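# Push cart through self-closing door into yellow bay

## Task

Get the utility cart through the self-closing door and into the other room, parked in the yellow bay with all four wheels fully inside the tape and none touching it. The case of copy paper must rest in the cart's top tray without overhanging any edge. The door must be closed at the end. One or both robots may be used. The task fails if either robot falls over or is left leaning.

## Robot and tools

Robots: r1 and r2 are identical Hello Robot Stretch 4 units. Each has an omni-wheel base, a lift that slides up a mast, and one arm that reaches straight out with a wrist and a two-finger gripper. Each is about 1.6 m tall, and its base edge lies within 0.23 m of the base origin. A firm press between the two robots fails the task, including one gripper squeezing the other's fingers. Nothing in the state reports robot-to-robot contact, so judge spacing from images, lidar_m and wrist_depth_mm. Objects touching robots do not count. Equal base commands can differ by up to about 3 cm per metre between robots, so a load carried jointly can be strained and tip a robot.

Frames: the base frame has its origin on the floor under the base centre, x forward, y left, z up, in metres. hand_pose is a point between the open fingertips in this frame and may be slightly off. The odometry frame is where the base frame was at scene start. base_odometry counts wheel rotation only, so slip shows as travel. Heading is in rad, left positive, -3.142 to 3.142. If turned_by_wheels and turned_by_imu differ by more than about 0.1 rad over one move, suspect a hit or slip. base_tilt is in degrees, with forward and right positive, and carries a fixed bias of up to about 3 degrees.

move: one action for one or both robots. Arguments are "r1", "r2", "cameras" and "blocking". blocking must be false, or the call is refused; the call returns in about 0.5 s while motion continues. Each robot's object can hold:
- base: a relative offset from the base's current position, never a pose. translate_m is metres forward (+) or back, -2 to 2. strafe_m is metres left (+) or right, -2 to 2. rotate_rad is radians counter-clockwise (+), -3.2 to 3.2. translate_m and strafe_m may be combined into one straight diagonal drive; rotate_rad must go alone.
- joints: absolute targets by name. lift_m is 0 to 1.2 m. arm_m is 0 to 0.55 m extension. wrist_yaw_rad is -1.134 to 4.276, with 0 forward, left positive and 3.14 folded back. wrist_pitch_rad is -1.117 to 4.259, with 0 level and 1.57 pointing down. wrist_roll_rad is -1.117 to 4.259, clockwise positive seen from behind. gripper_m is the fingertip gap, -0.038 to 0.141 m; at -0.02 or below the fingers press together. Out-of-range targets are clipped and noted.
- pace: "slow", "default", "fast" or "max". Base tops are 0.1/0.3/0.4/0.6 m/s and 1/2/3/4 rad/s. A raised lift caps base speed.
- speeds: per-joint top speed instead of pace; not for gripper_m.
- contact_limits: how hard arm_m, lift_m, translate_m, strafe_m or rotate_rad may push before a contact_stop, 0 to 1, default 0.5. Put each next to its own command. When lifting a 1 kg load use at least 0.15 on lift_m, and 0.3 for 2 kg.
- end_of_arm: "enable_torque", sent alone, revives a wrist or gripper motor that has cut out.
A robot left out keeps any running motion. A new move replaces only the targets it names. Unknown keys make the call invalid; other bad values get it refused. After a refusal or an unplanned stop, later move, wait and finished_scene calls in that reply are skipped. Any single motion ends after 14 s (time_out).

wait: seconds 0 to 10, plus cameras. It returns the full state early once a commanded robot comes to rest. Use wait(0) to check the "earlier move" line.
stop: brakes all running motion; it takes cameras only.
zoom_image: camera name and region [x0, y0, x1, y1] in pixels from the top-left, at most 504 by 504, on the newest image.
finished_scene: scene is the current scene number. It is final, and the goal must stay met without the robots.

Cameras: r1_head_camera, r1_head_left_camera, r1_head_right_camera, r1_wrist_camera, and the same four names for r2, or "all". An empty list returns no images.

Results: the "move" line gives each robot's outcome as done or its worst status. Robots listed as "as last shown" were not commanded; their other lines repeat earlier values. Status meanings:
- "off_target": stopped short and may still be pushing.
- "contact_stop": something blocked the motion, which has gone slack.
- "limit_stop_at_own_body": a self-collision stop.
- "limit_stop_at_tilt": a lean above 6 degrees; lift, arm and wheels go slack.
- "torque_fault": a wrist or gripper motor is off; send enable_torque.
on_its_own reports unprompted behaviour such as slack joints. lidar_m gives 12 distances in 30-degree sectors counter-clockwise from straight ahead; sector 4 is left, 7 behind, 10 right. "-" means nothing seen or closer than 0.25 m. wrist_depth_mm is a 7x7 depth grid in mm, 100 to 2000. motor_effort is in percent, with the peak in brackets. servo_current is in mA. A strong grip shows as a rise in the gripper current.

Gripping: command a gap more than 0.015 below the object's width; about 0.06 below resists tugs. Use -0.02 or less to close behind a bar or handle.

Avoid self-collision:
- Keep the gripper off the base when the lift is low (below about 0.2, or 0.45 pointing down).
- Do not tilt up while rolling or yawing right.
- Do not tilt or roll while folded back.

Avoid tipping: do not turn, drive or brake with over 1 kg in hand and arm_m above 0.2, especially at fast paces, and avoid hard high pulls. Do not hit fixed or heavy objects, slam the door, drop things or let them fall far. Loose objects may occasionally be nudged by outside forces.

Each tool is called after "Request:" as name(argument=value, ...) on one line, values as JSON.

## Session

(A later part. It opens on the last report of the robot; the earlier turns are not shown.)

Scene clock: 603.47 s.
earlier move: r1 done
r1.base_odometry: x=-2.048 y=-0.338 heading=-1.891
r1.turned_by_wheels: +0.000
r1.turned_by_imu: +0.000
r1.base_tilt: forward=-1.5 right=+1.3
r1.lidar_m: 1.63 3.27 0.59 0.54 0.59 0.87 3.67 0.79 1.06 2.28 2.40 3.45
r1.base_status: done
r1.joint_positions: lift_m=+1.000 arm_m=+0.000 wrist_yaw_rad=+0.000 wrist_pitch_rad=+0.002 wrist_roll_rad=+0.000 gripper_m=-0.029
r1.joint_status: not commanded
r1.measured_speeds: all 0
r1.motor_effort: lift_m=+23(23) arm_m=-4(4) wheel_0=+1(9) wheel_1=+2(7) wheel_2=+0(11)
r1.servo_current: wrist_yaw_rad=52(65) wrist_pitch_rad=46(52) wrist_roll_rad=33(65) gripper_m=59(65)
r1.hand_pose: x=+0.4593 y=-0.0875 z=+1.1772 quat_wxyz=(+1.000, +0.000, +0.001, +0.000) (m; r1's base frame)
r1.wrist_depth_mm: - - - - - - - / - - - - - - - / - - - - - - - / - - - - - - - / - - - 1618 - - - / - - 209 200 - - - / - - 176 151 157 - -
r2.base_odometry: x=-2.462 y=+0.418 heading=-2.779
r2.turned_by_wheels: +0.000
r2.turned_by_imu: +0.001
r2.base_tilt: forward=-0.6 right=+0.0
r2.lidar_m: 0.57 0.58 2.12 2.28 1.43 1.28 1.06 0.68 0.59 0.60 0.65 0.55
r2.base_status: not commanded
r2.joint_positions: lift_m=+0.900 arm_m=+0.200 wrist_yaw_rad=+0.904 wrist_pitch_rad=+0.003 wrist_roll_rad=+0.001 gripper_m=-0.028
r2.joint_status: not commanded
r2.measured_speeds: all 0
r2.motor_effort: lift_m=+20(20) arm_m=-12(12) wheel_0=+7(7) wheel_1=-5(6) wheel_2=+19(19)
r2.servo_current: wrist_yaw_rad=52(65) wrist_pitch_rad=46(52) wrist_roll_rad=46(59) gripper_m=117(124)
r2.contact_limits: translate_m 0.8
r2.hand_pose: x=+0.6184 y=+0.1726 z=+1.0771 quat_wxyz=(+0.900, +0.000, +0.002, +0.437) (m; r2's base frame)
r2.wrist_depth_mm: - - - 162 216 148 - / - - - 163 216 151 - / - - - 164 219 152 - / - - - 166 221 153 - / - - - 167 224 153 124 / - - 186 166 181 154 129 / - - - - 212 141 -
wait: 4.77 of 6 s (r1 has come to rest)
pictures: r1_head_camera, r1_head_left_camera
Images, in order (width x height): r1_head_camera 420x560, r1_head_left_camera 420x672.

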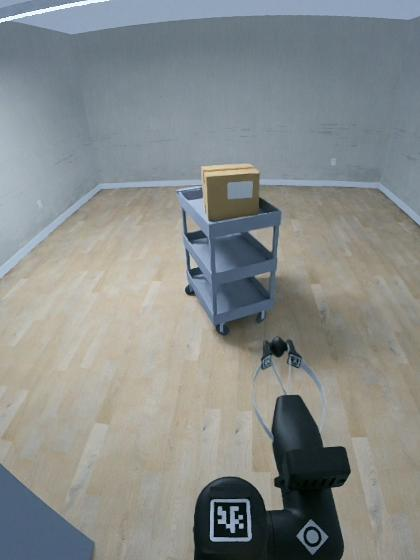

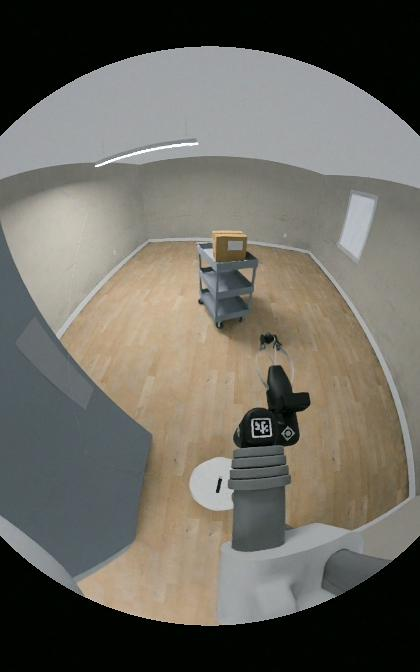

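Request:
move(blocking=false, cameras=[], r1={"base":{"translate_m":0.65,"strafe_m":-0.8},"pace":"max"})

Request:
wait(seconds=6, cameras=[])

Request:
move(blocking=false, cameras=[], r1={"base":{"translate_m":1.9},"joints":{"lift_m":1.12,"gripper_m":0.141},"pace":"max"})

Request:
wait(seconds=8, cameras=["r1_head_camera","r1_head_left_camera"])

Scene clock: 617.67 s.
move: r1 moving
r1.base_odometry: x=-2.084 y=-0.352 heading=-1.891
r1.turned_by_wheels: +0.000
r1.turned_by_imu: -0.001
r1.base_tilt: forward=-1.6 right=+1.3
r1.lidar_m: 1.60 3.33 0.60 0.57 0.63 0.92 3.66 0.78 1.13 2.23 2.36 3.43
r1.base_status: translate_m moving; strafe_m moving
r1.joint_positions: lift_m=+1.000 arm_m=+0.000 wrist_yaw_rad=+0.000 wrist_pitch_rad=+0.002 wrist_roll_rad=+0.000 gripper_m=-0.029
r1.joint_status: not commanded
r1.measured_speeds: translate_m=+0.093 strafe_m=-0.115 rotate_rad=+0.003 lift_m=+0.000 arm_m=+0.000 wrist_yaw_rad=+0.000 wrist_pitch_rad=+0.000 wrist_roll_rad=+0.000
r1.motor_effort: lift_m=+23(23) arm_m=-4(4) wheel_0=+13(13) wheel_1=-4(6) wheel_2=-8(8)
r1.servo_current: wrist_yaw_rad=39(59) wrist_pitch_rad=46(52) wrist_roll_rad=52(59) gripper_m=59(65)
r1.hand_pose: x=+0.4593 y=-0.0875 z=+1.1772 quat_wxyz=(+1.000, +0.000, +0.001, +0.000) (m; r1's base frame)
r1.wrist_depth_mm: - - - - - - - / - - - - - - - / - - - - - - - / - - - - - - - / - - - 1576 - - - / - - 187 199 - - - / - - 176 - 157 - -
r2: as last shown
r2.turned_by_imu: +0.002
r2.lidar_m: 0.56 0.57 2.13 2.25 1.44 1.27 1.09 0.67 0.58 0.59 0.64 0.56
r2.motor_effort: lift_m=+20(20) arm_m=-12(12) wheel_0=+7(7) wheel_1=-5(5) wheel_2=+19(19)
r2.servo_current: wrist_yaw_rad=52(59) wrist_pitch_rad=39(46) wrist_roll_rad=33(65) gripper_m=111(124)
r2.contact_limits: translate_m 0.8
r2.wrist_depth_mm: - - - 162 214 148 - / - - - 163 216 151 - / - - - 165 219 153 - / - - - 166 222 153 - / - - - 167 224 154 124 / - - 186 167 181 154 130 / - - - - 212 141 -
pictures: none
No camera images: "cameras" was empty.

Scene clock: 621.50 s.
earlier move: r1 done
r1.base_odometry: x=-3.012 y=-0.703 heading=-1.891
r1.turned_by_wheels: +0.000
r1.turned_by_imu: -0.003
r1.base_tilt: forward=-1.6 right=+1.3
r1.lidar_m: 4.41 1.21 3.29 1.36 1.40 1.37 1.35 1.46 1.55 1.49 1.60 2.32
r1.base_status: done
r1.joint_positions: lift_m=+1.000 arm_m=+0.000 wrist_yaw_rad=+0.000 wrist_pitch_rad=+0.002 wrist_roll_rad=+0.000 gripper_m=-0.029
r1.joint_status: not commanded
r1.measured_speeds: all 0
r1.motor_effort: lift_m=+23(23) arm_m=-4(4) wheel_0=+1(13) wheel_1=-1(7) wheel_2=-1(9)
r1.servo_current: wrist_yaw_rad=52(72) wrist_pitch_rad=33(52) wrist_roll_rad=52(65) gripper_m=65(72)
r1.hand_pose: x=+0.4593 y=-0.0875 z=+1.1772 quat_wxyz=(+1.000, +0.000, +0.001, +0.000) (m; r1's base frame)
r1.wrist_depth_mm: - - - - - - - / - - - - - - - / - - - - - - - / - - - - - - - / 1138 - - - - - - / 991 - 209 200 - - - / - 1025 180 - 164 - -
r2.base_odometry: x=-2.462 y=+0.418 heading=-2.779
r2.turned_by_wheels: +0.000
r2.turned_by_imu: +0.001
r2.base_tilt: forward=-0.6 right=+0.0
r2.lidar_m: 0.57 0.62 2.14 2.30 1.44 1.25 1.11 0.65 0.59 0.59 0.65 0.55
r2.base_status: not commanded
r2.joint_positions: lift_m=+0.900 arm_m=+0.200 wrist_yaw_rad=+0.904 wrist_pitch_rad=+0.003 wrist_roll_rad=+0.001 gripper_m=-0.028
r2.joint_status: not commanded
r2.measured_speeds: all 0
r2.motor_effort: lift_m=+20(20) arm_m=-12(12) wheel_0=+7(7) wheel_1=-5(6) wheel_2=+19(19)
r2.servo_current: wrist_yaw_rad=46(65) wrist_pitch_rad=39(52) wrist_roll_rad=46(65) gripper_m=111(124)
r2.contact_limits: translate_m 0.8
r2.hand_pose: x=+0.6184 y=+0.1726 z=+1.0771 quat_wxyz=(+0.900, +0.000, +0.002, +0.437) (m; r2's base frame)
r2.wrist_depth_mm: - - - 162 216 149 - / - - - 163 216 150 - / - - - 165 219 152 - / - - - 166 220 153 - / - - - 167 224 154 124 / - - 186 167 180 153 130 / - - - - 213 141 -
wait: 3.83 of 6 s (r1 has come to rest)
pictures: none
No camera images: "cameras" was empty.

Scene clock: 622.00 s.
move: r1 moving
r1.base_odometry: x=-3.024 y=-0.739 heading=-1.891
r1.turned_by_wheels: +0.000
r1.turned_by_imu: +0.000
r1.base_tilt: forward=-1.6 right=+1.3
r1.lidar_m: 4.37 1.18 3.30 1.40 1.39 1.41 1.38 1.49 1.56 1.49 1.61 2.32
r1.base_status: translate_m moving
r1.joint_positions: lift_m=+1.102 arm_m=+0.000 wrist_yaw_rad=+0.000 wrist_pitch_rad=+0.002 wrist_roll_rad=+0.000 gripper_m=-0.004
r1.joint_status: lift_m moving; gripper_m moving
r1.measured_speeds: translate_m=+0.147 strafe_m=+0.000 rotate_rad=-0.003 lift_m=+0.206 arm_m=+0.000 wrist_yaw_rad=+0.000 wrist_pitch_rad=+0.000 wrist_roll_rad=+0.000
r1.motor_effort: lift_m=+25(28) arm_m=-4(4) wheel_0=+6(9) wheel_1=+6(7) wheel_2=-9(10)
r1.servo_current: wrist_yaw_rad=52(59) wrist_pitch_rad=39(46) wrist_roll_rad=46(59) gripper_m=65(65)
r1.hand_pose: x=+0.4593 y=-0.0875 z=+1.2793 quat_wxyz=(+1.000, +0.000, +0.001, +0.000) (m; r1's base frame)
r1.wrist_depth_mm: - - - - - - - / - - - - - - - / - - - - - - - / - - - - - - - / - - - - - - - / 1025 - - 202 - - - / 976 - 181 181 153 - -
r2: as last shown
r2.turned_by_imu: +0.000
r2.lidar_m: 0.56 0.61 2.13 2.29 1.43 1.27 1.08 0.64 0.60 0.59 0.63 0.56
r2.motor_effort: lift_m=+20(20) arm_m=-12(12) wheel_0=+7(7) wheel_1=-5(5) wheel_2=+19(19)
r2.servo_current: wrist_yaw_rad=33(52) wrist_pitch_rad=39(46) wrist_roll_rad=46(52) gripper_m=117(124)
r2.contact_limits: translate_m 0.8
r2.wrist_depth_mm: - - - 161 215 149 - / - - - 163 216 151 - / - - - 165 218 152 - / - - - 166 221 153 - / - - - 167 224 154 124 / - - 186 166 180 154 129 / - - - - 212 141 -
pictures: none
No camera images: "cameras" was empty.

Scene clock: 628.27 s.
earlier move: r1 done
r1.base_odometry: x=-3.610 y=-2.507 heading=-1.891
r1.turned_by_wheels: +0.000
r1.turned_by_imu: +0.000
r1.base_tilt: forward=-1.6 right=+1.3
r1.lidar_m: 2.51 2.67 3.18 0.67 0.66 0.75 3.36 2.18 1.69 1.62 1.72 2.48
r1.base_status: done
r1.joint_positions: lift_m=+1.120 arm_m=+0.000 wrist_yaw_rad=+0.000 wrist_pitch_rad=+0.002 wrist_roll_rad=+0.000 gripper_m=+0.141
r1.joint_status: all done
r1.measured_speeds: all 0
r1.motor_effort: lift_m=+23(28) arm_m=-4(4) wheel_0=+2(10) wheel_1=+1(10) wheel_2=+0(11)
r1.servo_current: wrist_yaw_rad=59(72) wrist_pitch_rad=46(52) wrist_roll_rad=52(65) gripper_m=39(91)
r1.hand_pose: x=+0.4593 y=-0.0875 z=+1.2973 quat_wxyz=(+1.000, +0.000, +0.001, +0.000) (m; r1's base frame)
r1.wrist_depth_mm: - - - - - - - / - - - - - - - / - - - - - - - / - - - - - - - / - - - - - - - / - 209 - - - 196 - / - - - 143 - - -
r2.base_odometry: x=-2.462 y=+0.418 heading=-2.779
r2.turned_by_wheels: +0.000
r2.turned_by_imu: +0.001
r2.base_tilt: forward=-0.6 right=+0.0
r2.lidar_m: 0.58 0.60 2.14 2.25 1.45 1.26 1.08 0.67 0.57 0.58 0.63 0.55
r2.base_status: not commanded
r2.joint_positions: lift_m=+0.900 arm_m=+0.200 wrist_yaw_rad=+0.904 wrist_pitch_rad=+0.003 wrist_roll_rad=+0.001 gripper_m=-0.028
r2.joint_status: not commanded
r2.measured_speeds: all 0
r2.motor_effort: lift_m=+20(20) arm_m=-12(12) wheel_0=+7(8) wheel_1=-5(6) wheel_2=+19(19)
r2.servo_current: wrist_yaw_rad=46(59) wrist_pitch_rad=46(46) wrist_roll_rad=46(65) gripper_m=117(124)
r2.contact_limits: translate_m 0.8
r2.hand_pose: x=+0.6184 y=+0.1726 z=+1.0771 quat_wxyz=(+0.900, +0.000, +0.002, +0.437) (m; r2's base frame)
r2.wrist_depth_mm: - - - 162 216 148 - / - - - 163 216 150 - / - - - 165 220 152 - / - - - 166 221 153 - / - - - 167 224 153 125 / - - 186 167 180 154 129 / - - - - 212 141 -
wait: 6.27 of 8 s (r1 has come to rest)
pictures: r1_head_camera, r1_head_left_camera
Images, in order (width x height): r1_head_camera 420x560, r1_head_left_camera 420x672.

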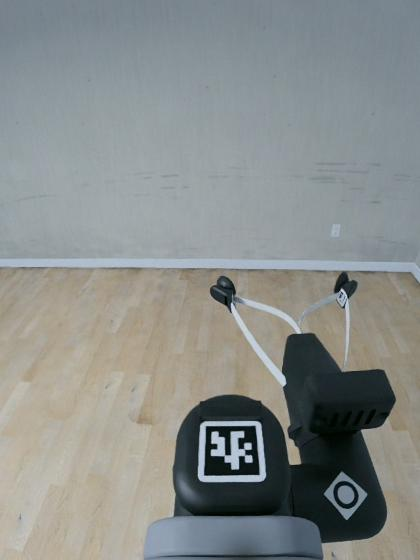

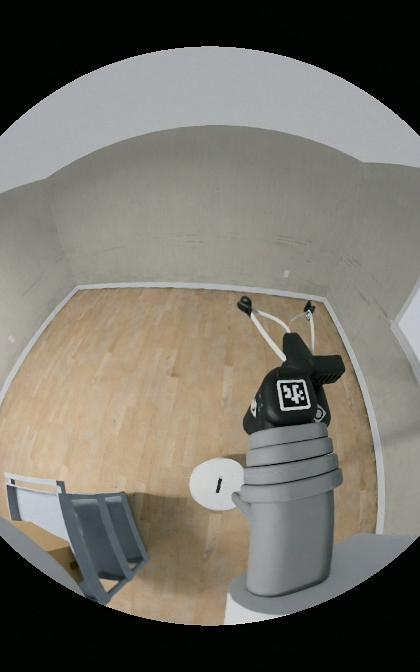

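Request:
move(blocking=false, cameras=[], r1={"base":{"translate_m":0.95},"pace":"max","joints":{"wrist_pitch_rad":1.57}})

Request:
wait(seconds=5, cameras=[])

Request:
move(blocking=false, cameras=[], r1={"base":{"strafe_m":0.9},"joints":{"wrist_roll_rad":1.57},"pace":"max"})

Request:
wait(seconds=5, cameras=[])

Request:
move(blocking=false, cameras=[], r1={"base":{"rotate_rad":-2.84},"pace":"max"})

Request:
wait(seconds=6, cameras=["r1_head_camera","r1_head_left_camera"])

Scene clock: 638.27 s.
move: r1 moving
r1.base_odometry: x=-3.621 y=-2.539 heading=-1.891
r1.turned_by_wheels: +0.000
r1.turned_by_imu: +0.000
r1.base_tilt: forward=-1.6 right=+1.2
r1.lidar_m: 2.49 2.64 3.15 0.69 0.67 0.74 3.41 2.22 1.68 1.63 1.71 2.52
r1.base_status: translate_m moving
r1.joint_positions: lift_m=+1.120 arm_m=+0.000 wrist_yaw_rad=+0.000 wrist_pitch_rad=+0.680 wrist_roll_rad=+0.000 gripper_m=+0.141
r1.joint_status: wrist_pitch_rad moving
r1.measured_speeds: translate_m=+0.132 strafe_m=+0.001 rotate_rad=+0.004 lift_m=+0.000 arm_m=+0.000 wrist_yaw_rad=+0.000 wrist_pitch_rad=+1.818 wrist_roll_rad=+0.000
r1.motor_effort: lift_m=+23(23) arm_m=-4(4) wheel_0=+8(8) wheel_1=+5(7) wheel_2=-8(10)
r1.servo_current: wrist_yaw_rad=39(65) wrist_pitch_rad=46(104) wrist_roll_rad=39(59) gripper_m=46(46)
r1.hand_pose: x=+0.3951 y=-0.0875 z=+1.1165 quat_wxyz=(+0.943, +0.000, +0.334, +0.000) (m; r1's base frame)
r1.wrist_depth_mm: - - - - - - - / - - - - - - - / - - - - - - - / - - - - - - - / 1863 1863 1921 1808 1863 1863 1808 / 1576 211 1576 1537 1576 197 1576 / 1366 1366 1366 143 1397 1336 1397
r2: as last shown
r2.lidar_m: 0.56 0.62 2.13 2.27 1.43 1.26 1.10 0.68 0.59 0.61 0.64 0.55
r2.motor_effort: lift_m=+20(20) arm_m=-12(12) wheel_0=+7(7) wheel_1=-5(6) wheel_2=+19(19)
r2.servo_current: wrist_yaw_rad=46(59) wrist_pitch_rad=33(46) wrist_roll_rad=52(52) gripper_m=117(124)
r2.contact_limits: translate_m 0.8
r2.wrist_depth_mm: - - - 162 215 148 - / - - - 163 217 151 - / - - - 164 220 151 - / - - - 166 222 153 - / - - - 167 224 154 125 / - - 186 167 180 154 130 / - - - - 213 141 -
pictures: none
No camera images: "cameras" was empty.

Scene clock: 642.20 s.
earlier move: r1 done
r1.base_odometry: x=-3.909 y=-3.408 heading=-1.891
r1.turned_by_wheels: +0.000
r1.turned_by_imu: +0.000
r1.base_tilt: forward=-1.6 right=+1.3
r1.lidar_m: 1.56 1.67 2.46 3.02 3.20 1.25 - 2.30 1.71 1.67 1.80 1.62
r1.base_status: done
r1.joint_positions: lift_m=+1.120 arm_m=+0.000 wrist_yaw_rad=+0.000 wrist_pitch_rad=+1.568 wrist_roll_rad=+0.000 gripper_m=+0.141
r1.joint_status: all done
r1.measured_speeds: all 0
r1.motor_effort: lift_m=+23(23) arm_m=-4(4) wheel_0=+3(8) wheel_1=+2(8) wheel_2=+2(11)
r1.servo_current: wrist_yaw_rad=39(72) wrist_pitch_rad=46(104) wrist_roll_rad=52(65) gripper_m=39(52)
r1.hand_pose: x=+0.1717 y=-0.0874 z=+1.0095 quat_wxyz=(+0.708, +0.000, +0.706, +0.000) (m; r1's base frame)
r1.wrist_depth_mm: 1229 1229 1229 1205 1229 1229 1255 / 1229 1229 1229 1229 1229 1229 1229 / 1205 1229 1229 1205 1255 1229 1229 / 1229 1229 1229 1205 1182 1229 1229 / 1229 1229 1025 1008 1205 1255 1229 / 1229 209 1025 1025 1255 196 1255 / 1205 1205 1205 144 1229 1229 1205
r2.base_odometry: x=-2.462 y=+0.418 heading=-2.779
r2.turned_by_wheels: +0.000
r2.turned_by_imu: +0.001
r2.base_tilt: forward=-0.6 right=+0.0
r2.lidar_m: 0.56 0.59 2.13 2.30 1.42 1.27 1.07 0.68 0.60 0.58 0.65 0.56
r2.base_status: not commanded
r2.joint_positions: lift_m=+0.900 arm_m=+0.200 wrist_yaw_rad=+0.904 wrist_pitch_rad=+0.003 wrist_roll_rad=+0.001 gripper_m=-0.028
r2.joint_status: not commanded
r2.measured_speeds: all 0
r2.motor_effort: lift_m=+20(20) arm_m=-12(12) wheel_0=+7(8) wheel_1=-5(6) wheel_2=+19(19)
r2.servo_current: wrist_yaw_rad=52(59) wrist_pitch_rad=39(52) wrist_roll_rad=52(65) gripper_m=111(124)
r2.contact_limits: translate_m 0.8
r2.hand_pose: x=+0.6184 y=+0.1726 z=+1.0771 quat_wxyz=(+0.900, +0.000, +0.002, +0.437) (m; r2's base frame)
r2.wrist_depth_mm: - - - 162 215 148 - / - - - 163 216 151 - / - - - 164 220 152 - / - - - 166 222 153 - / - - - 167 224 153 125 / - - 186 166 180 154 130 / - - - - 212 141 -
wait: 3.93 of 5 s (r1 has come to rest)
pictures: none
No camera images: "cameras" was empty.

Scene clock: 642.70 s.
move: r1 moving
r1.base_odometry: x=-3.872 y=-3.421 heading=-1.890
r1.turned_by_wheels: +0.000
r1.turned_by_imu: +0.000
r1.base_tilt: forward=-1.6 right=+1.3
r1.lidar_m: 1.57 1.70 2.43 2.98 3.18 1.24 1.71 2.36 1.77 1.71 1.81 1.63
r1.base_status: strafe_m moving
r1.joint_positions: lift_m=+1.120 arm_m=+0.000 wrist_yaw_rad=+0.000 wrist_pitch_rad=+1.568 wrist_roll_rad=+0.680 gripper_m=+0.141
r1.joint_status: wrist_roll_rad moving
r1.measured_speeds: translate_m=+0.000 strafe_m=+0.152 rotate_rad=-0.002 lift_m=+0.000 arm_m=+0.000 wrist_yaw_rad=+0.000 wrist_pitch_rad=+0.000 wrist_roll_rad=+1.819
r1.motor_effort: lift_m=+23(23) arm_m=-4(4) wheel_0=-10(11) wheel_1=+8(10) wheel_2=+0(1)
r1.servo_current: wrist_yaw_rad=59(59) wrist_pitch_rad=46(52) wrist_roll_rad=111(111) gripper_m=39(52)
r1.hand_pose: x=+0.1717 y=-0.0874 z=+1.0095 quat_wxyz=(+0.668, +0.236, +0.666, -0.235) (m; r1's base frame)
r1.wrist_depth_mm: 1255 1205 1205 1229 1205 1229 1205 / 1229 1205 1205 1205 1229 1229 1255 / 1229 1229 1229 1229 1229 1229 1229 / 1205 1229 1205 1229 1229 1205 1255 / 1229 1229 1229 1008 1229 1229 1229 / 1229 209 1008 1025 1008 197 1229 / 1229 1205 1229 144 609 1229 1229
r2: as last shown
r2.turned_by_imu: +0.000
r2.base_tilt: forward=-0.7 right=+0.0
r2.lidar_m: 0.57 0.61 2.15 2.25 1.43 1.29 1.09 0.67 0.59 0.60 0.65 0.56
r2.motor_effort: lift_m=+20(20) arm_m=-12(12) wheel_0=+7(7) wheel_1=-5(5) wheel_2=+19(19)
r2.servo_current: wrist_yaw_rad=46(59) wrist_pitch_rad=39(46) wrist_roll_rad=39(59) gripper_m=117(124)
r2.contact_limits: translate_m 0.8
r2.wrist_depth_mm: - - - 161 214 148 - / - - - 163 217 150 - / - - - 164 218 153 - / - - - 167 221 153 - / - - - 167 224 154 124 / - - 186 166 180 154 129 / - - - - 211 140 -
pictures: none
No camera images: "cameras" was empty.

Scene clock: 646.30 s.
earlier move: r1 done
r1.base_odometry: x=-3.054 y=-3.691 heading=-1.891
r1.turned_by_wheels: +0.000
r1.turned_by_imu: +0.005
r1.base_tilt: forward=-1.6 right=+1.3
r1.lidar_m: 1.65 1.74 2.20 2.14 2.29 3.31 1.12 3.48 2.64 2.54 2.22 1.69
r1.base_status: done
r1.joint_positions: lift_m=+1.120 arm_m=+0.000 wrist_yaw_rad=+0.000 wrist_pitch_rad=+1.568 wrist_roll_rad=+1.568 gripper_m=+0.141
r1.joint_status: all done
r1.measured_speeds: all 0
r1.motor_effort: lift_m=+23(23) arm_m=-4(4) wheel_0=-1(11) wheel_1=-1(11) wheel_2=+1(3)
r1.servo_current: wrist_yaw_rad=46(65) wrist_pitch_rad=46(52) wrist_roll_rad=33(111) gripper_m=39(52)
r1.hand_pose: x=+0.1717 y=-0.0874 z=+1.0095 quat_wxyz=(+0.501, +0.500, +0.500, -0.499) (m; r1's base frame)
r1.wrist_depth_mm: 1182 1229 1229 1255 1205 1205 1229 / 1255 1205 1205 1205 1229 1255 1229 / 1205 1205 1205 1229 1229 1255 1229 / 1205 1205 1229 1229 1025 1205 1229 / 1205 1229 1229 1008 1042 1229 359 / 1255 209 1229 1229 1025 197 1255 / 1205 1229 1205 144 1205 1229 1229
r2.base_odometry: x=-2.462 y=+0.418 heading=-2.779
r2.turned_by_wheels: +0.000
r2.turned_by_imu: +0.001
r2.base_tilt: forward=-0.7 right=+0.0
r2.lidar_m: 0.55 0.57 2.10 2.27 1.41 1.28 1.08 0.69 0.60 0.60 0.63 0.56
r2.base_status: not commanded
r2.joint_positions: lift_m=+0.900 arm_m=+0.200 wrist_yaw_rad=+0.904 wrist_pitch_rad=+0.003 wrist_roll_rad=+0.001 gripper_m=-0.028
r2.joint_status: not commanded
r2.measured_speeds: all 0
r2.motor_effort: lift_m=+20(20) arm_m=-12(12) wheel_0=+7(7) wheel_1=-5(6) wheel_2=+19(19)
r2.servo_current: wrist_yaw_rad=39(65) wrist_pitch_rad=39(52) wrist_roll_rad=46(65) gripper_m=124(124)
r2.contact_limits: translate_m 0.8
r2.hand_pose: x=+0.6184 y=+0.1726 z=+1.0771 quat_wxyz=(+0.900, +0.000, +0.002, +0.437) (m; r2's base frame)
r2.wrist_depth_mm: - - - 162 216 148 - / - - - 163 216 151 - / - - - 164 220 152 - / - - - 167 222 153 - / - - - 167 224 154 124 / - - 186 167 181 154 130 / - - - - 212 141 -
wait: 3.60 of 5 s (r1 has come to rest)
pictures: none
No camera images: "cameras" was empty.

Scene clock: 646.80 s.
move: r1 moving
r1.base_odometry: x=-3.054 y=-3.691 heading=-2.047
r1.turned_by_wheels: -0.156
r1.turned_by_imu: -0.157
r1.base_tilt: forward=-1.6 right=+1.2
r1.lidar_m: 1.63 1.68 2.16 2.12 2.18 2.82 1.12 1.09 2.76 2.56 2.56 1.77
r1.base_status: rotate_rad moving
r1.joint_positions: lift_m=+1.120 arm_m=+0.000 wrist_yaw_rad=+0.000 wrist_pitch_rad=+1.568 wrist_roll_rad=+1.568 gripper_m=+0.141
r1.joint_status: not commanded
r1.measured_speeds: translate_m=+0.000 strafe_m=+0.000 rotate_rad=-0.609 lift_m=+0.000 arm_m=+0.000 wrist_yaw_rad=+0.000 wrist_pitch_rad=+0.000 wrist_roll_rad=+0.000
r1.motor_effort: lift_m=+23(23) arm_m=-4(4) wheel_0=+4(7) wheel_1=+6(7) wheel_2=+5(6)
r1.servo_current: wrist_yaw_rad=33(72) wrist_pitch_rad=39(46) wrist_roll_rad=52(59) gripper_m=39(46)
r1.hand_pose: x=+0.1717 y=-0.0874 z=+1.0095 quat_wxyz=(+0.501, +0.500, +0.500, -0.499) (m; r1's base frame)
r1.wrist_depth_mm: 1205 1205 1229 1229 1205 1229 1229 / 1205 1205 1229 1229 1229 1229 1255 / 1255 1229 1229 1229 1229 1255 1229 / 1205 1205 1229 1281 1025 1205 1229 / 1229 1205 1229 1025 1025 1205 362 / 1229 210 1205 1229 1008 196 1229 / 1229 1205 1205 144 1255 1229 1229
r2: as last shown
r2.turned_by_imu: +0.000
r2.base_tilt: forward=-0.6 right=+0.0
r2.lidar_m: 0.55 0.58 2.15 2.26 1.44 1.26 1.08 0.66 0.59 0.60 0.65 0.54
r2.motor_effort: lift_m=+20(20) arm_m=-12(12) wheel_0=+7(7) wheel_1=-5(5) wheel_2=+19(19)
r2.servo_current: wrist_yaw_rad=52(52) wrist_pitch_rad=39(52) wrist_roll_rad=52(59) gripper_m=111(124)
r2.contact_limits: translate_m 0.8
r2.wrist_depth_mm: - - - 162 215 148 - / - - - 163 216 150 - / - - - 164 219 152 - / - - - 166 221 153 - / - - - 167 225 154 125 / - - 186 166 180 154 129 / - - - - 213 141 -
pictures: none
No camera images: "cameras" was empty.

Scene clock: 649.87 s.
earlier move: r1 done
r1.base_odometry: x=-3.054 y=-3.691 heading=+1.553
r1.turned_by_wheels: -2.683
r1.turned_by_imu: -2.697
r1.base_tilt: forward=-1.6 right=+1.3
r1.lidar_m: 1.05 2.80 2.53 2.60 1.80 1.64 1.66 2.14 2.15 2.19 2.74 1.09
r1.base_status: done
r1.joint_positions: lift_m=+1.120 arm_m=+0.000 wrist_yaw_rad=+0.000 wrist_pitch_rad=+1.568 wrist_roll_rad=+1.568 gripper_m=+0.141
r1.joint_status: not commanded
r1.measured_speeds: all 0
r1.motor_effort: lift_m=+23(23) arm_m=-4(4) wheel_0=+4(9) wheel_1=+3(8) wheel_2=+2(7)
r1.servo_current: wrist_yaw_rad=59(72) wrist_pitch_rad=46(52) wrist_roll_rad=59(72) gripper_m=39(52)
r1.hand_pose: x=+0.1717 y=-0.0874 z=+1.0095 quat_wxyz=(+0.501, +0.500, +0.500, -0.499) (m; r1's base frame)
r1.wrist_depth_mm: 1229 1255 1205 1205 1255 1255 1229 / 1205 1205 1205 1205 1229 1229 1281 / 1205 1229 1229 1229 1229 1229 1229 / 1229 1229 1229 1229 1008 1229 1205 / 1205 1205 1229 1042 1025 1229 362 / 1205 210 1229 1229 1008 196 1229 / 1205 1205 1229 143 1255 1205 1255
r2.base_odometry: x=-2.462 y=+0.418 heading=-2.779
r2.turned_by_wheels: +0.000
r2.turned_by_imu: +0.000
r2.base_tilt: forward=-0.7 right=+0.0
r2.lidar_m: 0.56 0.63 2.11 2.29 1.43 1.27 1.08 0.66 0.58 0.59 0.64 0.56
r2.base_status: not commanded
r2.joint_positions: lift_m=+0.900 arm_m=+0.200 wrist_yaw_rad=+0.904 wrist_pitch_rad=+0.003 wrist_roll_rad=+0.001 gripper_m=-0.028
r2.joint_status: not commanded
r2.measured_speeds: all 0
r2.motor_effort: lift_m=+20(20) arm_m=-12(12) wheel_0=+7(7) wheel_1=-5(6) wheel_2=+19(19)
r2.servo_current: wrist_yaw_rad=46(59) wrist_pitch_rad=46(52) wrist_roll_rad=39(65) gripper_m=111(124)
r2.contact_limits: translate_m 0.8
r2.hand_pose: x=+0.6184 y=+0.1726 z=+1.0771 quat_wxyz=(+0.900, +0.000, +0.002, +0.437) (m; r2's base frame)
r2.wrist_depth_mm: - - - 162 216 148 - / - - - 163 217 150 - / - - - 165 220 152 - / - - - 167 222 153 - / - - - 167 224 154 124 / - - 186 167 180 154 130 / - - - - 213 141 -
wait: 3.07 of 6 s (r1 has come to rest)
pictures: r1_head_camera, r1_head_left_camera
Images, in order (width x height): r1_head_camera 420x560, r1_head_left_camera 420x672.

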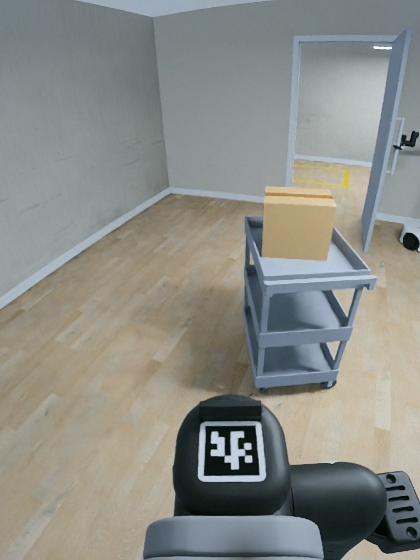

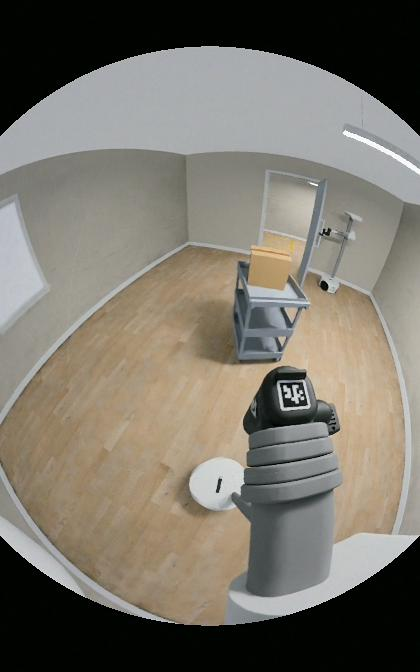

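Request:
move(blocking=false, cameras=[], r1={"base":{"strafe_m":-0.37,"translate_m":0.45},"joints":{"arm_m":0.237}})

Request:
wait(seconds=5, cameras=["r1_head_camera","r1_wrist_camera"])

Scene clock: 660.00 s.
move: r1 moving
r1.base_odometry: x=-3.033 y=-3.666 heading=+1.553
r1.turned_by_wheels: +0.000
r1.turned_by_imu: -0.001
r1.base_tilt: forward=-1.6 right=+1.3
r1.lidar_m: 1.02 2.81 2.53 2.58 1.83 1.68 1.70 2.18 2.15 2.17 2.75 1.08
r1.base_status: translate_m moving; strafe_m moving
r1.joint_positions: lift_m=+1.120 arm_m=+0.051 wrist_yaw_rad=+0.000 wrist_pitch_rad=+1.568 wrist_roll_rad=+1.568 gripper_m=+0.141
r1.joint_status: arm_m moving
r1.measured_speeds: translate_m=+0.101 strafe_m=-0.082 rotate_rad=-0.001 lift_m=+0.000 arm_m=+0.195 wrist_yaw_rad=+0.000 wrist_pitch_rad=+0.000 wrist_roll_rad=+0.000
r1.motor_effort: lift_m=+23(23) arm_m=+5(7) wheel_0=+9(11) wheel_1=-1(5) wheel_2=-9(9)
r1.servo_current: wrist_yaw_rad=52(65) wrist_pitch_rad=46(46) wrist_roll_rad=39(59) gripper_m=46(52)
r1.hand_pose: x=+0.2224 y=-0.0874 z=+1.0095 quat_wxyz=(+0.501, +0.500, +0.500, -0.499) (m; r1's base frame)
r1.wrist_depth_mm: 1205 1205 1205 1229 1205 1281 1205 / 1229 1205 1255 1255 1229 1255 1229 / 1229 1182 1205 1229 1229 1205 1229 / 1229 1255 1205 1229 1008 1205 1229 / 1229 1229 1229 1025 1008 1229 1229 / 1229 210 1229 1229 1008 196 1229 / 1182 1229 1205 143 1229 1229 1229
r2: as last shown
r2.turned_by_imu: +0.001
r2.base_tilt: forward=-0.6 right=+0.0
r2.lidar_m: 0.57 0.59 2.10 2.27 1.43 1.27 1.07 0.67 0.58 0.60 0.64 0.53
r2.motor_effort: lift_m=+20(20) arm_m=-12(12) wheel_0=+7(7) wheel_1=-5(5) wheel_2=+19(19)
r2.servo_current: wrist_yaw_rad=59(59) wrist_pitch_rad=39(46) wrist_roll_rad=59(59) gripper_m=117(124)
r2.contact_limits: translate_m 0.8
r2.wrist_depth_mm: - - - 161 216 148 - / - - - 163 216 151 - / - - - 164 218 152 - / - - - 166 221 153 - / - - - 167 224 154 124 / - - 186 166 180 154 130 / - - - - 212 141 -
pictures: none
No camera images: "cameras" was empty.

Scene clock: 662.87 s.
earlier move: r1 done
r1.base_odometry: x=-2.677 y=-3.248 heading=+1.553
r1.turned_by_wheels: +0.000
r1.turned_by_imu: -0.001
r1.base_tilt: forward=-1.6 right=+1.2
r1.lidar_m: 0.59 0.61 2.69 2.74 2.40 2.19 2.25 2.19 2.00 1.99 2.46 0.66
r1.base_status: done
r1.joint_positions: lift_m=+1.120 arm_m=+0.237 wrist_yaw_rad=+0.000 wrist_pitch_rad=+1.568 wrist_roll_rad=+1.568 gripper_m=+0.141
r1.joint_status: all done
r1.measured_speeds: all 0
r1.motor_effort: lift_m=+23(23) arm_m=+4(7) wheel_0=+1(13) wheel_1=-1(6) wheel_2=+0(9)
r1.servo_current: wrist_yaw_rad=39(72) wrist_pitch_rad=33(52) wrist_roll_rad=39(65) gripper_m=46(52)
r1.hand_pose: x=+0.4086 y=-0.0874 z=+1.0095 quat_wxyz=(+0.501, +0.500, +0.500, -0.499) (m; r1's base frame)
r1.wrist_depth_mm: 1229 1205 1229 1205 1229 1229 1229 / 1205 1229 1229 1229 1205 1229 1229 / 366 1205 1229 1229 1229 1182 1229 / 389 741 1229 1205 1229 1025 1229 / 377 723 1205 1229 1008 1008 1229 / 368 193 1229 1205 1008 196 1229 / - 155 1255 144 1229 1229 1205
r2.base_odometry: x=-2.462 y=+0.418 heading=-2.779
r2.turned_by_wheels: +0.000
r2.turned_by_imu: +0.000
r2.base_tilt: forward=-0.6 right=+0.0
r2.lidar_m: 0.57 0.59 2.15 2.28 1.43 1.27 1.06 0.66 0.57 0.59 0.66 0.54
r2.base_status: not commanded
r2.joint_positions: lift_m=+0.900 arm_m=+0.200 wrist_yaw_rad=+0.904 wrist_pitch_rad=+0.003 wrist_roll_rad=+0.001 gripper_m=-0.028
r2.joint_status: not commanded
r2.measured_speeds: all 0
r2.motor_effort: lift_m=+20(20) arm_m=-12(12) wheel_0=+7(7) wheel_1=-5(6) wheel_2=+19(19)
r2.servo_current: wrist_yaw_rad=59(65) wrist_pitch_rad=39(52) wrist_roll_rad=46(59) gripper_m=117(130)
r2.contact_limits: translate_m 0.8
r2.hand_pose: x=+0.6184 y=+0.1726 z=+1.0771 quat_wxyz=(+0.900, +0.000, +0.002, +0.437) (m; r2's base frame)
r2.wrist_depth_mm: - - - 162 216 149 - / - - - 163 216 151 - / - - - 165 220 152 - / - - - 167 221 153 - / - - - 167 224 153 125 / - - 186 166 181 154 130 / - - - - 212 141 -
wait: 2.87 of 5 s (r1 has come to rest)
pictures: r1_head_camera, r1_wrist_camera
Images, in order (width x height): r1_head_camera 420x560, r1_wrist_camera 616x392.

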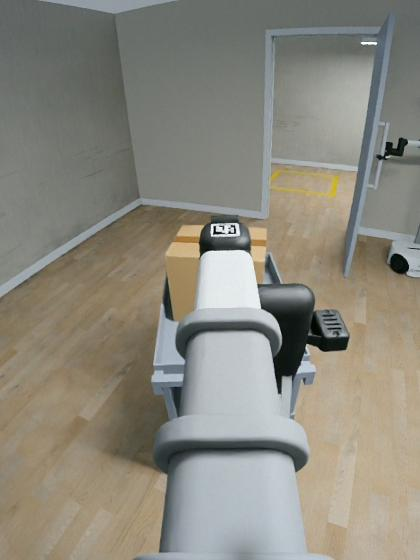

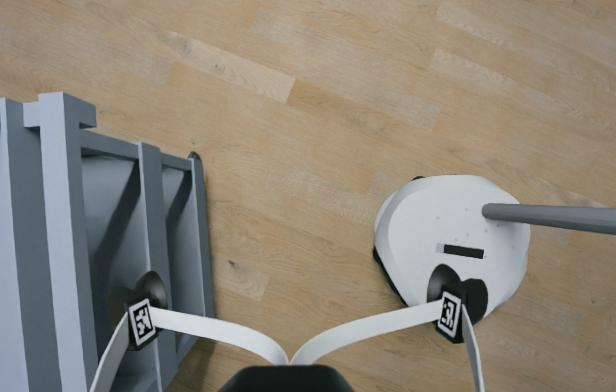

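Request:
move(blocking=false, cameras=[], r1={"base":{"strafe_m":0.04,"translate_m":0.18},"pace":"slow"})

Request:
wait(seconds=4, cameras=["r1_head_camera","r1_wrist_camera"])

Scene clock: 684.37 s.
move: r1 moving
r1.base_odometry: x=-2.679 y=-3.235 heading=+1.554
r1.turned_by_wheels: +0.000
r1.turned_by_imu: -0.001
r1.base_tilt: forward=-1.6 right=+1.3
r1.lidar_m: 0.59 0.61 2.71 2.73 2.42 2.21 2.23 2.17 1.99 2.03 2.54 0.65
r1.base_status: translate_m moving; strafe_m moving
r1.joint_positions: lift_m=+1.120 arm_m=+0.237 wrist_yaw_rad=+0.000 wrist_pitch_rad=+1.568 wrist_roll_rad=+1.568 gripper_m=+0.141
r1.joint_status: not commanded
r1.measured_speeds: translate_m=+0.048 strafe_m=+0.011 rotate_rad=-0.001 lift_m=+0.000 arm_m=+0.000 wrist_yaw_rad=+0.000 wrist_pitch_rad=+0.000 wrist_roll_rad=+0.000
r1.motor_effort: lift_m=+23(23) arm_m=+4(4) wheel_0=+6(7) wheel_1=+4(7) wheel_2=-6(6)
r1.servo_current: wrist_yaw_rad=39(65) wrist_pitch_rad=39(46) wrist_roll_rad=65(65) gripper_m=46(52)
r1.hand_pose: x=+0.4086 y=-0.0874 z=+1.0095 quat_wxyz=(+0.501, +0.500, +0.500, -0.499) (m; r1's base frame)
r1.wrist_depth_mm: 1229 1229 1229 1229 1205 1229 1229 / 1229 1255 1205 1229 1229 1229 1229 / - 1229 1229 1229 1205 1255 1205 / - 707 1205 1229 1229 1025 1229 / 366 387 1205 1229 1025 1008 1229 / 436 196 1205 1229 1025 197 1205 / 436 177 1182 144 1205 1205 1229
r2: as last shown
r2.turned_by_imu: +0.003
r2.base_tilt: forward=-0.7 right=+0.0
r2.lidar_m: 0.55 0.62 2.11 2.28 1.44 1.27 1.06 0.64 0.59 0.59 0.66 0.53
r2.motor_effort: lift_m=+20(20) arm_m=-12(12) wheel_0=+7(7) wheel_1=-5(5) wheel_2=+19(19)
r2.servo_current: wrist_yaw_rad=59(59) wrist_pitch_rad=46(46) wrist_roll_rad=46(52) gripper_m=124(124)
r2.contact_limits: translate_m 0.8
r2.wrist_depth_mm: - - - 162 216 148 - / - - - 163 217 151 - / - - - 164 219 152 - / - - - 167 222 153 - / - - - 167 224 153 125 / - - 186 167 180 154 129 / - - - - 213 141 -
pictures: none
No camera images: "cameras" was empty.

Scene clock: 686.97 s.
earlier move: r1 done
r1.base_odometry: x=-2.713 y=-3.067 heading=+1.554
r1.turned_by_wheels: +0.000
r1.turned_by_imu: +0.000
r1.base_tilt: forward=-1.6 right=+1.3
r1.lidar_m: 0.40 0.43 2.61 2.62 2.57 2.35 2.37 2.28 2.07 2.13 2.64 0.46
r1.base_status: done
r1.joint_positions: lift_m=+1.120 arm_m=+0.237 wrist_yaw_rad=+0.000 wrist_pitch_rad=+1.568 wrist_roll_rad=+1.568 gripper_m=+0.141
r1.joint_status: not commanded
r1.measured_speeds: all 0
r1.motor_effort: lift_m=+23(23) arm_m=+4(4) wheel_0=+4(7) wheel_1=+2(7) wheel_2=-3(7)
r1.servo_current: wrist_yaw_rad=46(72) wrist_pitch_rad=39(52) wrist_roll_rad=39(65) gripper_m=39(52)
r1.hand_pose: x=+0.4086 y=-0.0874 z=+1.0095 quat_wxyz=(+0.501, +0.500, +0.500, -0.499) (m; r1's base frame)
r1.wrist_depth_mm: 1205 1182 1205 1229 1229 1229 1229 / 436 433 - 1229 1229 1229 1229 / 436 436 436 1205 1229 1255 1229 / 436 433 421 1229 1229 1008 1229 / 436 433 413 1229 1025 1008 1229 / 439 209 368 1205 1008 196 1205 / 436 436 436 143 1229 1229 1229
r2.base_odometry: x=-2.462 y=+0.418 heading=-2.779
r2.turned_by_wheels: +0.000
r2.turned_by_imu: +0.000
r2.base_tilt: forward=-0.7 right=+0.0
r2.lidar_m: 0.54 0.59 2.14 2.28 1.44 1.27 1.07 0.67 0.59 0.61 0.64 0.56
r2.base_status: not commanded
r2.joint_positions: lift_m=+0.900 arm_m=+0.200 wrist_yaw_rad=+0.904 wrist_pitch_rad=+0.003 wrist_roll_rad=+0.001 gripper_m=-0.028
r2.joint_status: not commanded
r2.measured_speeds: all 0
r2.motor_effort: lift_m=+20(20) arm_m=-12(12) wheel_0=+7(8) wheel_1=-5(6) wheel_2=+19(19)
r2.servo_current: wrist_yaw_rad=46(65) wrist_pitch_rad=33(52) wrist_roll_rad=46(65) gripper_m=111(124)
r2.contact_limits: translate_m 0.8
r2.hand_pose: x=+0.6184 y=+0.1726 z=+1.0771 quat_wxyz=(+0.900, +0.000, +0.002, +0.437) (m; r2's base frame)
r2.wrist_depth_mm: - - - 162 216 149 - / - - - 163 217 151 - / - - - 164 220 152 - / - - - 166 221 153 - / - - - 167 224 154 125 / - - 186 166 181 154 130 / - - - - 213 141 -
wait: 2.60 of 4 s (r1 has come to rest)
pictures: r1_head_camera, r1_wrist_camera
Images, in order (width x height): r1_head_camera 420x560, r1_wrist_camera 616x392.

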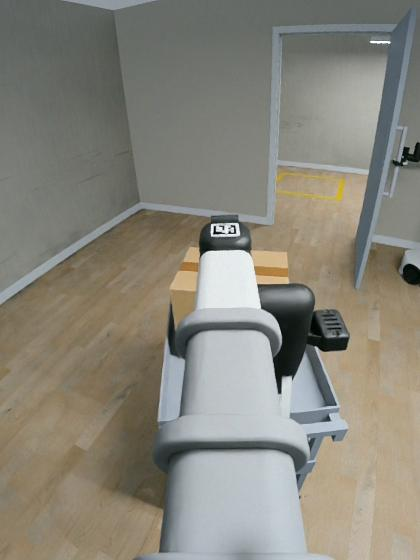

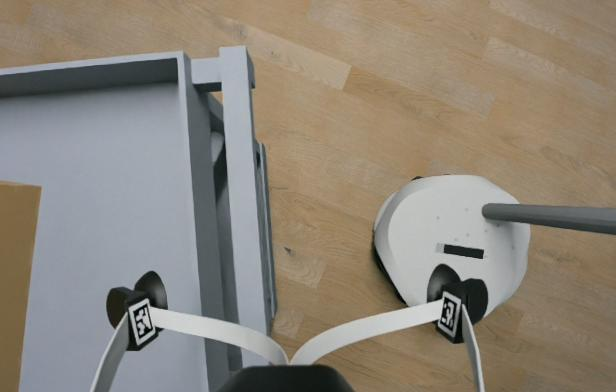

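Request:
move(blocking=false, cameras=[], r1={"base":{"strafe_m":0.04,"translate_m":0.05},"pace":"slow"})

Request:
wait(seconds=3, cameras=[])

Request:
move(blocking=false, cameras=[], r1={"joints":{"lift_m":0.905},"contact_limits":{"lift_m":0.3}})

Request:
wait(seconds=4, cameras=["r1_wrist_camera","r1_head_camera"])

Scene clock: 696.73 s.
move: r1 moving
r1.base_odometry: x=-2.722 y=-3.057 heading=+1.553
r1.turned_by_wheels: +0.000
r1.turned_by_imu: -0.001
r1.base_tilt: forward=-1.6 right=+1.3
r1.lidar_m: 0.41 0.42 2.60 2.63 2.58 2.35 2.38 2.31 2.09 2.13 2.68 0.44
r1.base_status: translate_m moving; strafe_m moving
r1.joint_positions: lift_m=+1.120 arm_m=+0.237 wrist_yaw_rad=+0.000 wrist_pitch_rad=+1.568 wrist_roll_rad=+1.568 gripper_m=+0.141
r1.joint_status: not commanded
r1.measured_speeds: translate_m=+0.041 strafe_m=+0.033 rotate_rad=-0.003 lift_m=+0.000 arm_m=+0.000 wrist_yaw_rad=+0.000 wrist_pitch_rad=+0.000 wrist_roll_rad=+0.000
r1.motor_effort: lift_m=+23(23) arm_m=+4(4) wheel_0=-3(5) wheel_1=+7(7) wheel_2=-5(7)
r1.servo_current: wrist_yaw_rad=46(65) wrist_pitch_rad=39(46) wrist_roll_rad=33(65) gripper_m=46(52)
r1.hand_pose: x=+0.4086 y=-0.0874 z=+1.0095 quat_wxyz=(+0.501, +0.500, +0.500, -0.499) (m; r1's base frame)
r1.wrist_depth_mm: 1205 1205 1229 1205 1205 1205 1205 / 433 436 436 1229 1229 1205 1229 / 436 436 436 1205 1205 1229 1205 / 433 439 439 1229 1205 1008 1229 / 436 436 424 1229 1008 1025 1229 / 436 209 368 1229 1025 196 1229 / 439 436 436 144 1229 1205 1229
r2: as last shown
r2.turned_by_imu: +0.001
r2.base_tilt: forward=-0.6 right=+0.0
r2.lidar_m: 0.56 0.59 2.11 2.26 1.44 1.29 1.10 0.67 0.59 0.60 0.62 0.55
r2.motor_effort: lift_m=+20(20) arm_m=-12(12) wheel_0=+7(7) wheel_1=-5(5) wheel_2=+19(19)
r2.servo_current: wrist_yaw_rad=39(52) wrist_pitch_rad=39(46) wrist_roll_rad=52(52) gripper_m=117(124)
r2.contact_limits: translate_m 0.8
r2.wrist_depth_mm: - - - 162 216 148 - / - - - 163 216 150 - / - - - 164 218 152 - / - - - 166 221 153 - / - - - 167 224 153 124 / - - 187 167 180 154 130 / - - - - 213 141 -
pictures: none
No camera images: "cameras" was empty.

Scene clock: 698.07 s.
earlier move: r1 done
r1.base_odometry: x=-2.752 y=-3.017 heading=+1.553
r1.turned_by_wheels: +0.000
r1.turned_by_imu: +0.000
r1.base_tilt: forward=-1.6 right=+1.3
r1.lidar_m: 0.36 0.37 2.55 2.59 2.58 2.38 2.39 2.33 2.15 2.16 2.74 0.42
r1.base_status: done
r1.joint_positions: lift_m=+1.120 arm_m=+0.237 wrist_yaw_rad=+0.000 wrist_pitch_rad=+1.568 wrist_roll_rad=+1.568 gripper_m=+0.141
r1.joint_status: not commanded
r1.measured_speeds: all 0
r1.motor_effort: lift_m=+23(23) arm_m=+4(4) wheel_0=-4(7) wheel_1=+3(8) wheel_2=-2(7)
r1.servo_current: wrist_yaw_rad=59(65) wrist_pitch_rad=46(52) wrist_roll_rad=52(65) gripper_m=39(52)
r1.hand_pose: x=+0.4086 y=-0.0874 z=+1.0095 quat_wxyz=(+0.501, +0.500, +0.500, -0.499) (m; r1's base frame)
r1.wrist_depth_mm: - - 1205 1229 1229 1205 1255 / 436 439 436 1229 1255 1229 1229 / 439 433 436 1229 1229 1205 1229 / 397 436 436 1255 1229 1025 1205 / 407 433 436 1205 1008 1008 1255 / 424 211 436 715 1025 196 1182 / 430 439 439 143 1205 1229 1205
r2.base_odometry: x=-2.462 y=+0.418 heading=-2.779
r2.turned_by_wheels: +0.000
r2.turned_by_imu: +0.000
r2.base_tilt: forward=-0.6 right=+0.0
r2.lidar_m: 0.56 0.59 2.12 2.26 1.43 1.27 1.10 0.66 0.58 0.59 0.64 0.54
r2.base_status: not commanded
r2.joint_positions: lift_m=+0.900 arm_m=+0.200 wrist_yaw_rad=+0.904 wrist_pitch_rad=+0.003 wrist_roll_rad=+0.001 gripper_m=-0.028
r2.joint_status: not commanded
r2.measured_speeds: all 0
r2.motor_effort: lift_m=+20(20) arm_m=-11(12) wheel_0=+7(7) wheel_1=-5(5) wheel_2=+19(19)
r2.servo_current: wrist_yaw_rad=46(59) wrist_pitch_rad=39(46) wrist_roll_rad=33(59) gripper_m=117(124)
r2.contact_limits: translate_m 0.8
r2.hand_pose: x=+0.6184 y=+0.1726 z=+1.0771 quat_wxyz=(+0.900, +0.000, +0.002, +0.437) (m; r2's base frame)
r2.wrist_depth_mm: - - - 162 216 148 - / - - - 163 217 150 - / - - - 164 220 152 - / - - - 167 221 153 - / - - - 167 224 153 124 / - - 186 167 181 154 130 / - - - - 213 141 -
wait: 1.33 of 3 s (r1 has come to rest)
pictures: none
No camera images: "cameras" was empty.

Scene clock: 698.57 s.
move: r1 moving
r1.base_odometry: x=-2.752 y=-3.017 heading=+1.553
r1.turned_by_wheels: +0.000
r1.turned_by_imu: +0.000
r1.base_tilt: forward=-1.6 right=+1.3
r1.lidar_m: 0.36 0.41 2.55 2.59 2.62 2.37 2.41 2.34 2.13 2.17 2.72 0.40
r1.base_status: not commanded
r1.joint_positions: lift_m=+1.082 arm_m=+0.237 wrist_yaw_rad=+0.000 wrist_pitch_rad=+1.568 wrist_roll_rad=+1.568 gripper_m=+0.141
r1.joint_status: lift_m moving
r1.measured_speeds: translate_m=+0.000 strafe_m=+0.000 rotate_rad=+0.000 lift_m=-0.146 arm_m=+0.000 wrist_yaw_rad=+0.000 wrist_pitch_rad=+0.000 wrist_roll_rad=+0.000
r1.motor_effort: lift_m=+9(23) arm_m=+4(5) wheel_0=-4(4) wheel_1=+4(4) wheel_2=-2(2)
r1.servo_current: wrist_yaw_rad=52(65) wrist_pitch_rad=39(46) wrist_roll_rad=46(72) gripper_m=46(46)
r1.contact_limits: lift_m 0.3
r1.hand_pose: x=+0.4086 y=-0.0874 z=+0.9723 quat_wxyz=(+0.501, +0.500, +0.500, -0.499) (m; r1's base frame)
r1.wrist_depth_mm: - 399 399 1182 1182 1205 1182 / 402 402 404 1205 1205 1229 1205 / 397 402 399 1182 1182 1182 1160 / 399 399 399 1205 1205 976 1182 / 402 399 402 1182 960 976 1205 / 404 210 402 699 960 196 1160 / 402 402 404 143 1182 1205 1182
r2: as last shown
r2.base_tilt: forward=-0.7 right=+0.1
r2.lidar_m: 0.57 0.60 2.14 2.29 1.44 1.28 1.09 0.66 0.60 0.60 0.63 0.55
r2.motor_effort: lift_m=+20(20) arm_m=-12(12) wheel_0=+7(7) wheel_1=-5(5) wheel_2=+19(19)
r2.servo_current: wrist_yaw_rad=59(59) wrist_pitch_rad=39(46) wrist_roll_rad=52(59) gripper_m=117(124)
r2.contact_limits: translate_m 0.8
r2.wrist_depth_mm: - - - 162 216 148 - / - - - 163 217 151 - / - - - 165 219 152 - / - - - 166 221 153 - / - - - 167 224 153 124 / - - 186 167 181 154 129 / - - - - 212 141 -
pictures: none
No camera images: "cameras" was empty.

Scene clock: 700.03 s.
earlier move: r1 done
r1.base_odometry: x=-2.752 y=-3.017 heading=+1.554
r1.turned_by_wheels: +0.000
r1.turned_by_imu: +0.000
r1.base_tilt: forward=-1.6 right=+1.3
r1.lidar_m: 0.36 0.39 2.53 2.58 2.59 2.37 2.41 2.36 2.15 2.18 2.72 0.41
r1.base_status: not commanded
r1.joint_positions: lift_m=+0.906 arm_m=+0.237 wrist_yaw_rad=+0.000 wrist_pitch_rad=+1.567 wrist_roll_rad=+1.568 gripper_m=+0.141
r1.joint_status: all done
r1.measured_speeds: all 0
r1.motor_effort: lift_m=+3(23) arm_m=-1(5) wheel_0=-4(4) wheel_1=+3(4) wheel_2=-1(2)
r1.servo_current: wrist_yaw_rad=59(65) wrist_pitch_rad=46(46) wrist_roll_rad=52(72) gripper_m=39(52)
r1.contact_limits: lift_m 0.3
r1.hand_pose: x=+0.4090 y=-0.0874 z=+0.7961 quat_wxyz=(+0.502, +0.500, +0.500, -0.498) (m; r1's base frame)
r1.wrist_depth_mm: 231 231 216 - 1008 1008 1008 / 230 231 212 - 1008 1008 1025 / 230 229 204 - 1025 1025 1008 / 230 230 197 - 1025 788 1008 / 231 229 191 - 831 809 809 / 230 201 186 - 809 196 798 / 230 229 156 141 1025 1008 1025
r2.base_odometry: x=-2.462 y=+0.418 heading=-2.779
r2.turned_by_wheels: +0.000
r2.turned_by_imu: +0.000
r2.base_tilt: forward=-0.6 right=+0.0
r2.lidar_m: 0.55 0.60 2.11 2.23 1.44 1.28 1.09 0.67 0.58 0.59 0.63 0.55
r2.base_status: not commanded
r2.joint_positions: lift_m=+0.900 arm_m=+0.200 wrist_yaw_rad=+0.904 wrist_pitch_rad=+0.003 wrist_roll_rad=+0.001 gripper_m=-0.028
r2.joint_status: not commanded
r2.measured_speeds: all 0
r2.motor_effort: lift_m=+20(20) arm_m=-12(12) wheel_0=+6(7) wheel_1=-5(5) wheel_2=+19(19)
r2.servo_current: wrist_yaw_rad=46(59) wrist_pitch_rad=39(46) wrist_roll_rad=52(59) gripper_m=117(124)
r2.contact_limits: translate_m 0.8
r2.hand_pose: x=+0.6184 y=+0.1726 z=+1.0771 quat_wxyz=(+0.900, +0.000, +0.002, +0.437) (m; r2's base frame)
r2.wrist_depth_mm: - - - 162 216 149 - / - - - 163 216 151 - / - - - 164 220 153 - / - - - 166 221 153 - / - - - 167 223 153 124 / - - 186 166 180 154 129 / - - - - 213 141 -
wait: 1.47 of 4 s (r1 has come to rest)
pictures: r1_head_camera, r1_wrist_camera
Images, in order (width x height): r1_head_camera 420x560, r1_wrist_camera 616x392.

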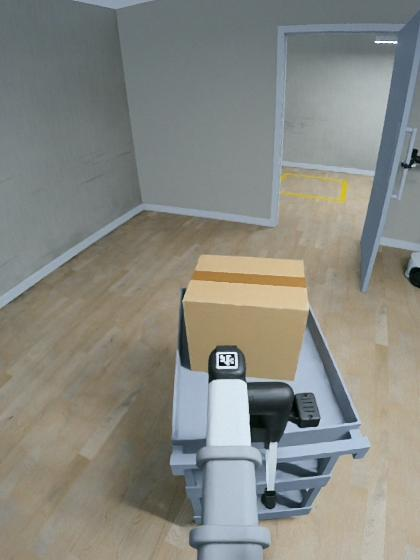

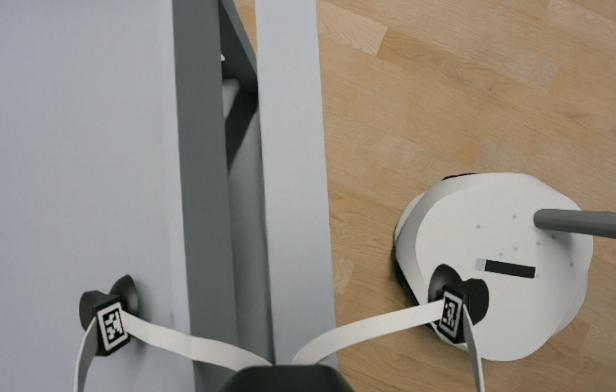

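Request:
move(blocking=false, cameras=[], r1={"joints":{"gripper_m":0.0}})

Request:
wait(seconds=3, cameras=["r1_wrist_camera"])

Scene clock: 707.77 s.
move: r1 moving
r1.base_odometry: x=-2.752 y=-3.017 heading=+1.554
r1.turned_by_wheels: +0.000
r1.turned_by_imu: +0.000
r1.base_tilt: forward=-1.6 right=+1.2
r1.lidar_m: 0.37 0.37 2.54 2.58 2.60 2.38 2.40 2.34 2.15 2.19 2.72 0.43
r1.base_status: not commanded
r1.joint_positions: lift_m=+0.906 arm_m=+0.237 wrist_yaw_rad=+0.000 wrist_pitch_rad=+1.565 wrist_roll_rad=+1.568 gripper_m=+0.130
r1.joint_status: gripper_m moving
r1.measured_speeds: translate_m=+0.000 strafe_m=+0.000 rotate_rad=+0.000 lift_m=+0.000 arm_m=+0.000 wrist_yaw_rad=+0.000 wrist_pitch_rad=-0.024 wrist_roll_rad=+0.000
r1.motor_effort: lift_m=+3(3) arm_m=-4(4) wheel_0=-3(4) wheel_1=+3(4) wheel_2=-1(1)
r1.servo_current: wrist_yaw_rad=46(59) wrist_pitch_rad=46(46) wrist_roll_rad=39(65) gripper_m=91(91)
r1.contact_limits: lift_m 0.3
r1.hand_pose: x=+0.4094 y=-0.0874 z=+0.7961 quat_wxyz=(+0.502, +0.501, +0.499, -0.498) (m; r1's base frame)
r1.wrist_depth_mm: 231 232 211 - 1008 1008 1008 / 231 231 204 - 1008 1025 1008 / 231 229 196 - 991 1008 1008 / 232 230 193 - 1008 798 1008 / 231 231 186 - 820 798 809 / 231 194 180 - 809 200 788 / 231 230 158 148 1025 1008 1008
r2: as last shown
r2.turned_by_imu: +0.001
r2.lidar_m: 0.55 0.58 2.13 2.31 1.43 1.28 1.10 0.66 0.58 0.60 0.63 0.54
r2.motor_effort: lift_m=+20(20) arm_m=-12(12) wheel_0=+7(7) wheel_1=-5(5) wheel_2=+19(19)
r2.servo_current: wrist_yaw_rad=39(59) wrist_pitch_rad=39(46) wrist_roll_rad=39(59) gripper_m=117(124)
r2.contact_limits: translate_m 0.8
r2.wrist_depth_mm: - - - 161 216 148 - / - - - 163 216 151 - / - - - 164 220 152 - / - - - 166 221 153 - / - - - 167 224 153 124 / - - 186 166 180 154 129 / - - - - 212 141 -
pictures: none
No camera images: "cameras" was empty.

Scene clock: 709.60 s.
earlier move: r1 done
r1.base_odometry: x=-2.752 y=-3.017 heading=+1.554
r1.turned_by_wheels: +0.000
r1.turned_by_imu: +0.000
r1.base_tilt: forward=-1.6 right=+1.3
r1.lidar_m: 0.36 0.39 2.55 2.59 2.61 2.37 2.40 2.34 2.15 2.16 2.74 0.42
r1.base_status: not commanded
r1.joint_positions: lift_m=+0.906 arm_m=+0.237 wrist_yaw_rad=+0.001 wrist_pitch_rad=+1.554 wrist_roll_rad=+1.568 gripper_m=+0.001
r1.joint_status: all done
r1.measured_speeds: all 0
r1.motor_effort: lift_m=+11(11) arm_m=-4(4) wheel_0=-3(4) wheel_1=+3(4) wheel_2=+3(3)
r1.servo_current: wrist_yaw_rad=46(72) wrist_pitch_rad=91(98) wrist_roll_rad=52(65) gripper_m=78(189)
r1.contact_limits: lift_m 0.3
r1.hand_pose: x=+0.4129 y=-0.0874 z=+0.7955 quat_wxyz=(+0.505, +0.503, +0.497, -0.495) (m; r1's base frame)
r1.wrist_depth_mm: 229 229 222 - 1008 1008 991 / 229 228 189 - 991 991 991 / 230 229 185 - 1008 1008 976 / 229 228 205 - 1008 788 798 / 229 229 201 - 798 788 778 / 229 228 179 - 181 809 798 / 230 172 178 131 1025 778 976
r2.base_odometry: x=-2.462 y=+0.418 heading=-2.779
r2.turned_by_wheels: +0.000
r2.turned_by_imu: +0.000
r2.base_tilt: forward=-0.6 right=+0.0
r2.lidar_m: 0.55 0.58 2.11 2.27 1.43 1.27 1.08 0.65 0.58 0.61 0.64 0.57
r2.base_status: not commanded
r2.joint_positions: lift_m=+0.900 arm_m=+0.200 wrist_yaw_rad=+0.904 wrist_pitch_rad=+0.003 wrist_roll_rad=+0.001 gripper_m=-0.028
r2.joint_status: not commanded
r2.measured_speeds: all 0
r2.motor_effort: lift_m=+20(20) arm_m=-12(12) wheel_0=+7(7) wheel_1=-5(5) wheel_2=+19(19)
r2.servo_current: wrist_yaw_rad=52(59) wrist_pitch_rad=39(46) wrist_roll_rad=46(59) gripper_m=111(124)
r2.contact_limits: translate_m 0.8
r2.hand_pose: x=+0.6184 y=+0.1726 z=+1.0771 quat_wxyz=(+0.900, +0.000, +0.002, +0.437) (m; r2's base frame)
r2.wrist_depth_mm: - - - 162 216 149 - / - - - 163 216 150 - / - - - 164 219 153 - / - - - 166 222 153 - / - - - 167 224 153 124 / - - 186 166 181 154 129 / - - - - 213 141 -
wait: 1.83 of 3 s (r1 has come to rest)
pictures: r1_wrist_camera
Images, in order (width x height): r1_wrist_camera 616x392.

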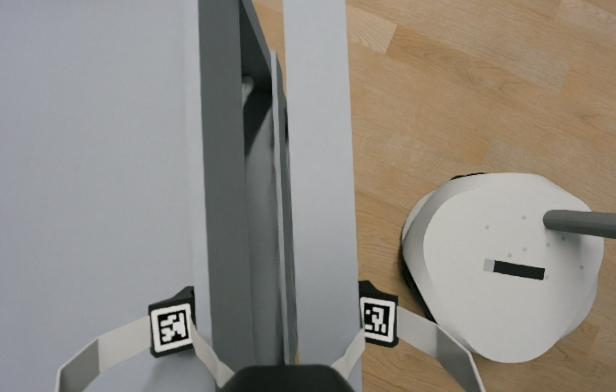

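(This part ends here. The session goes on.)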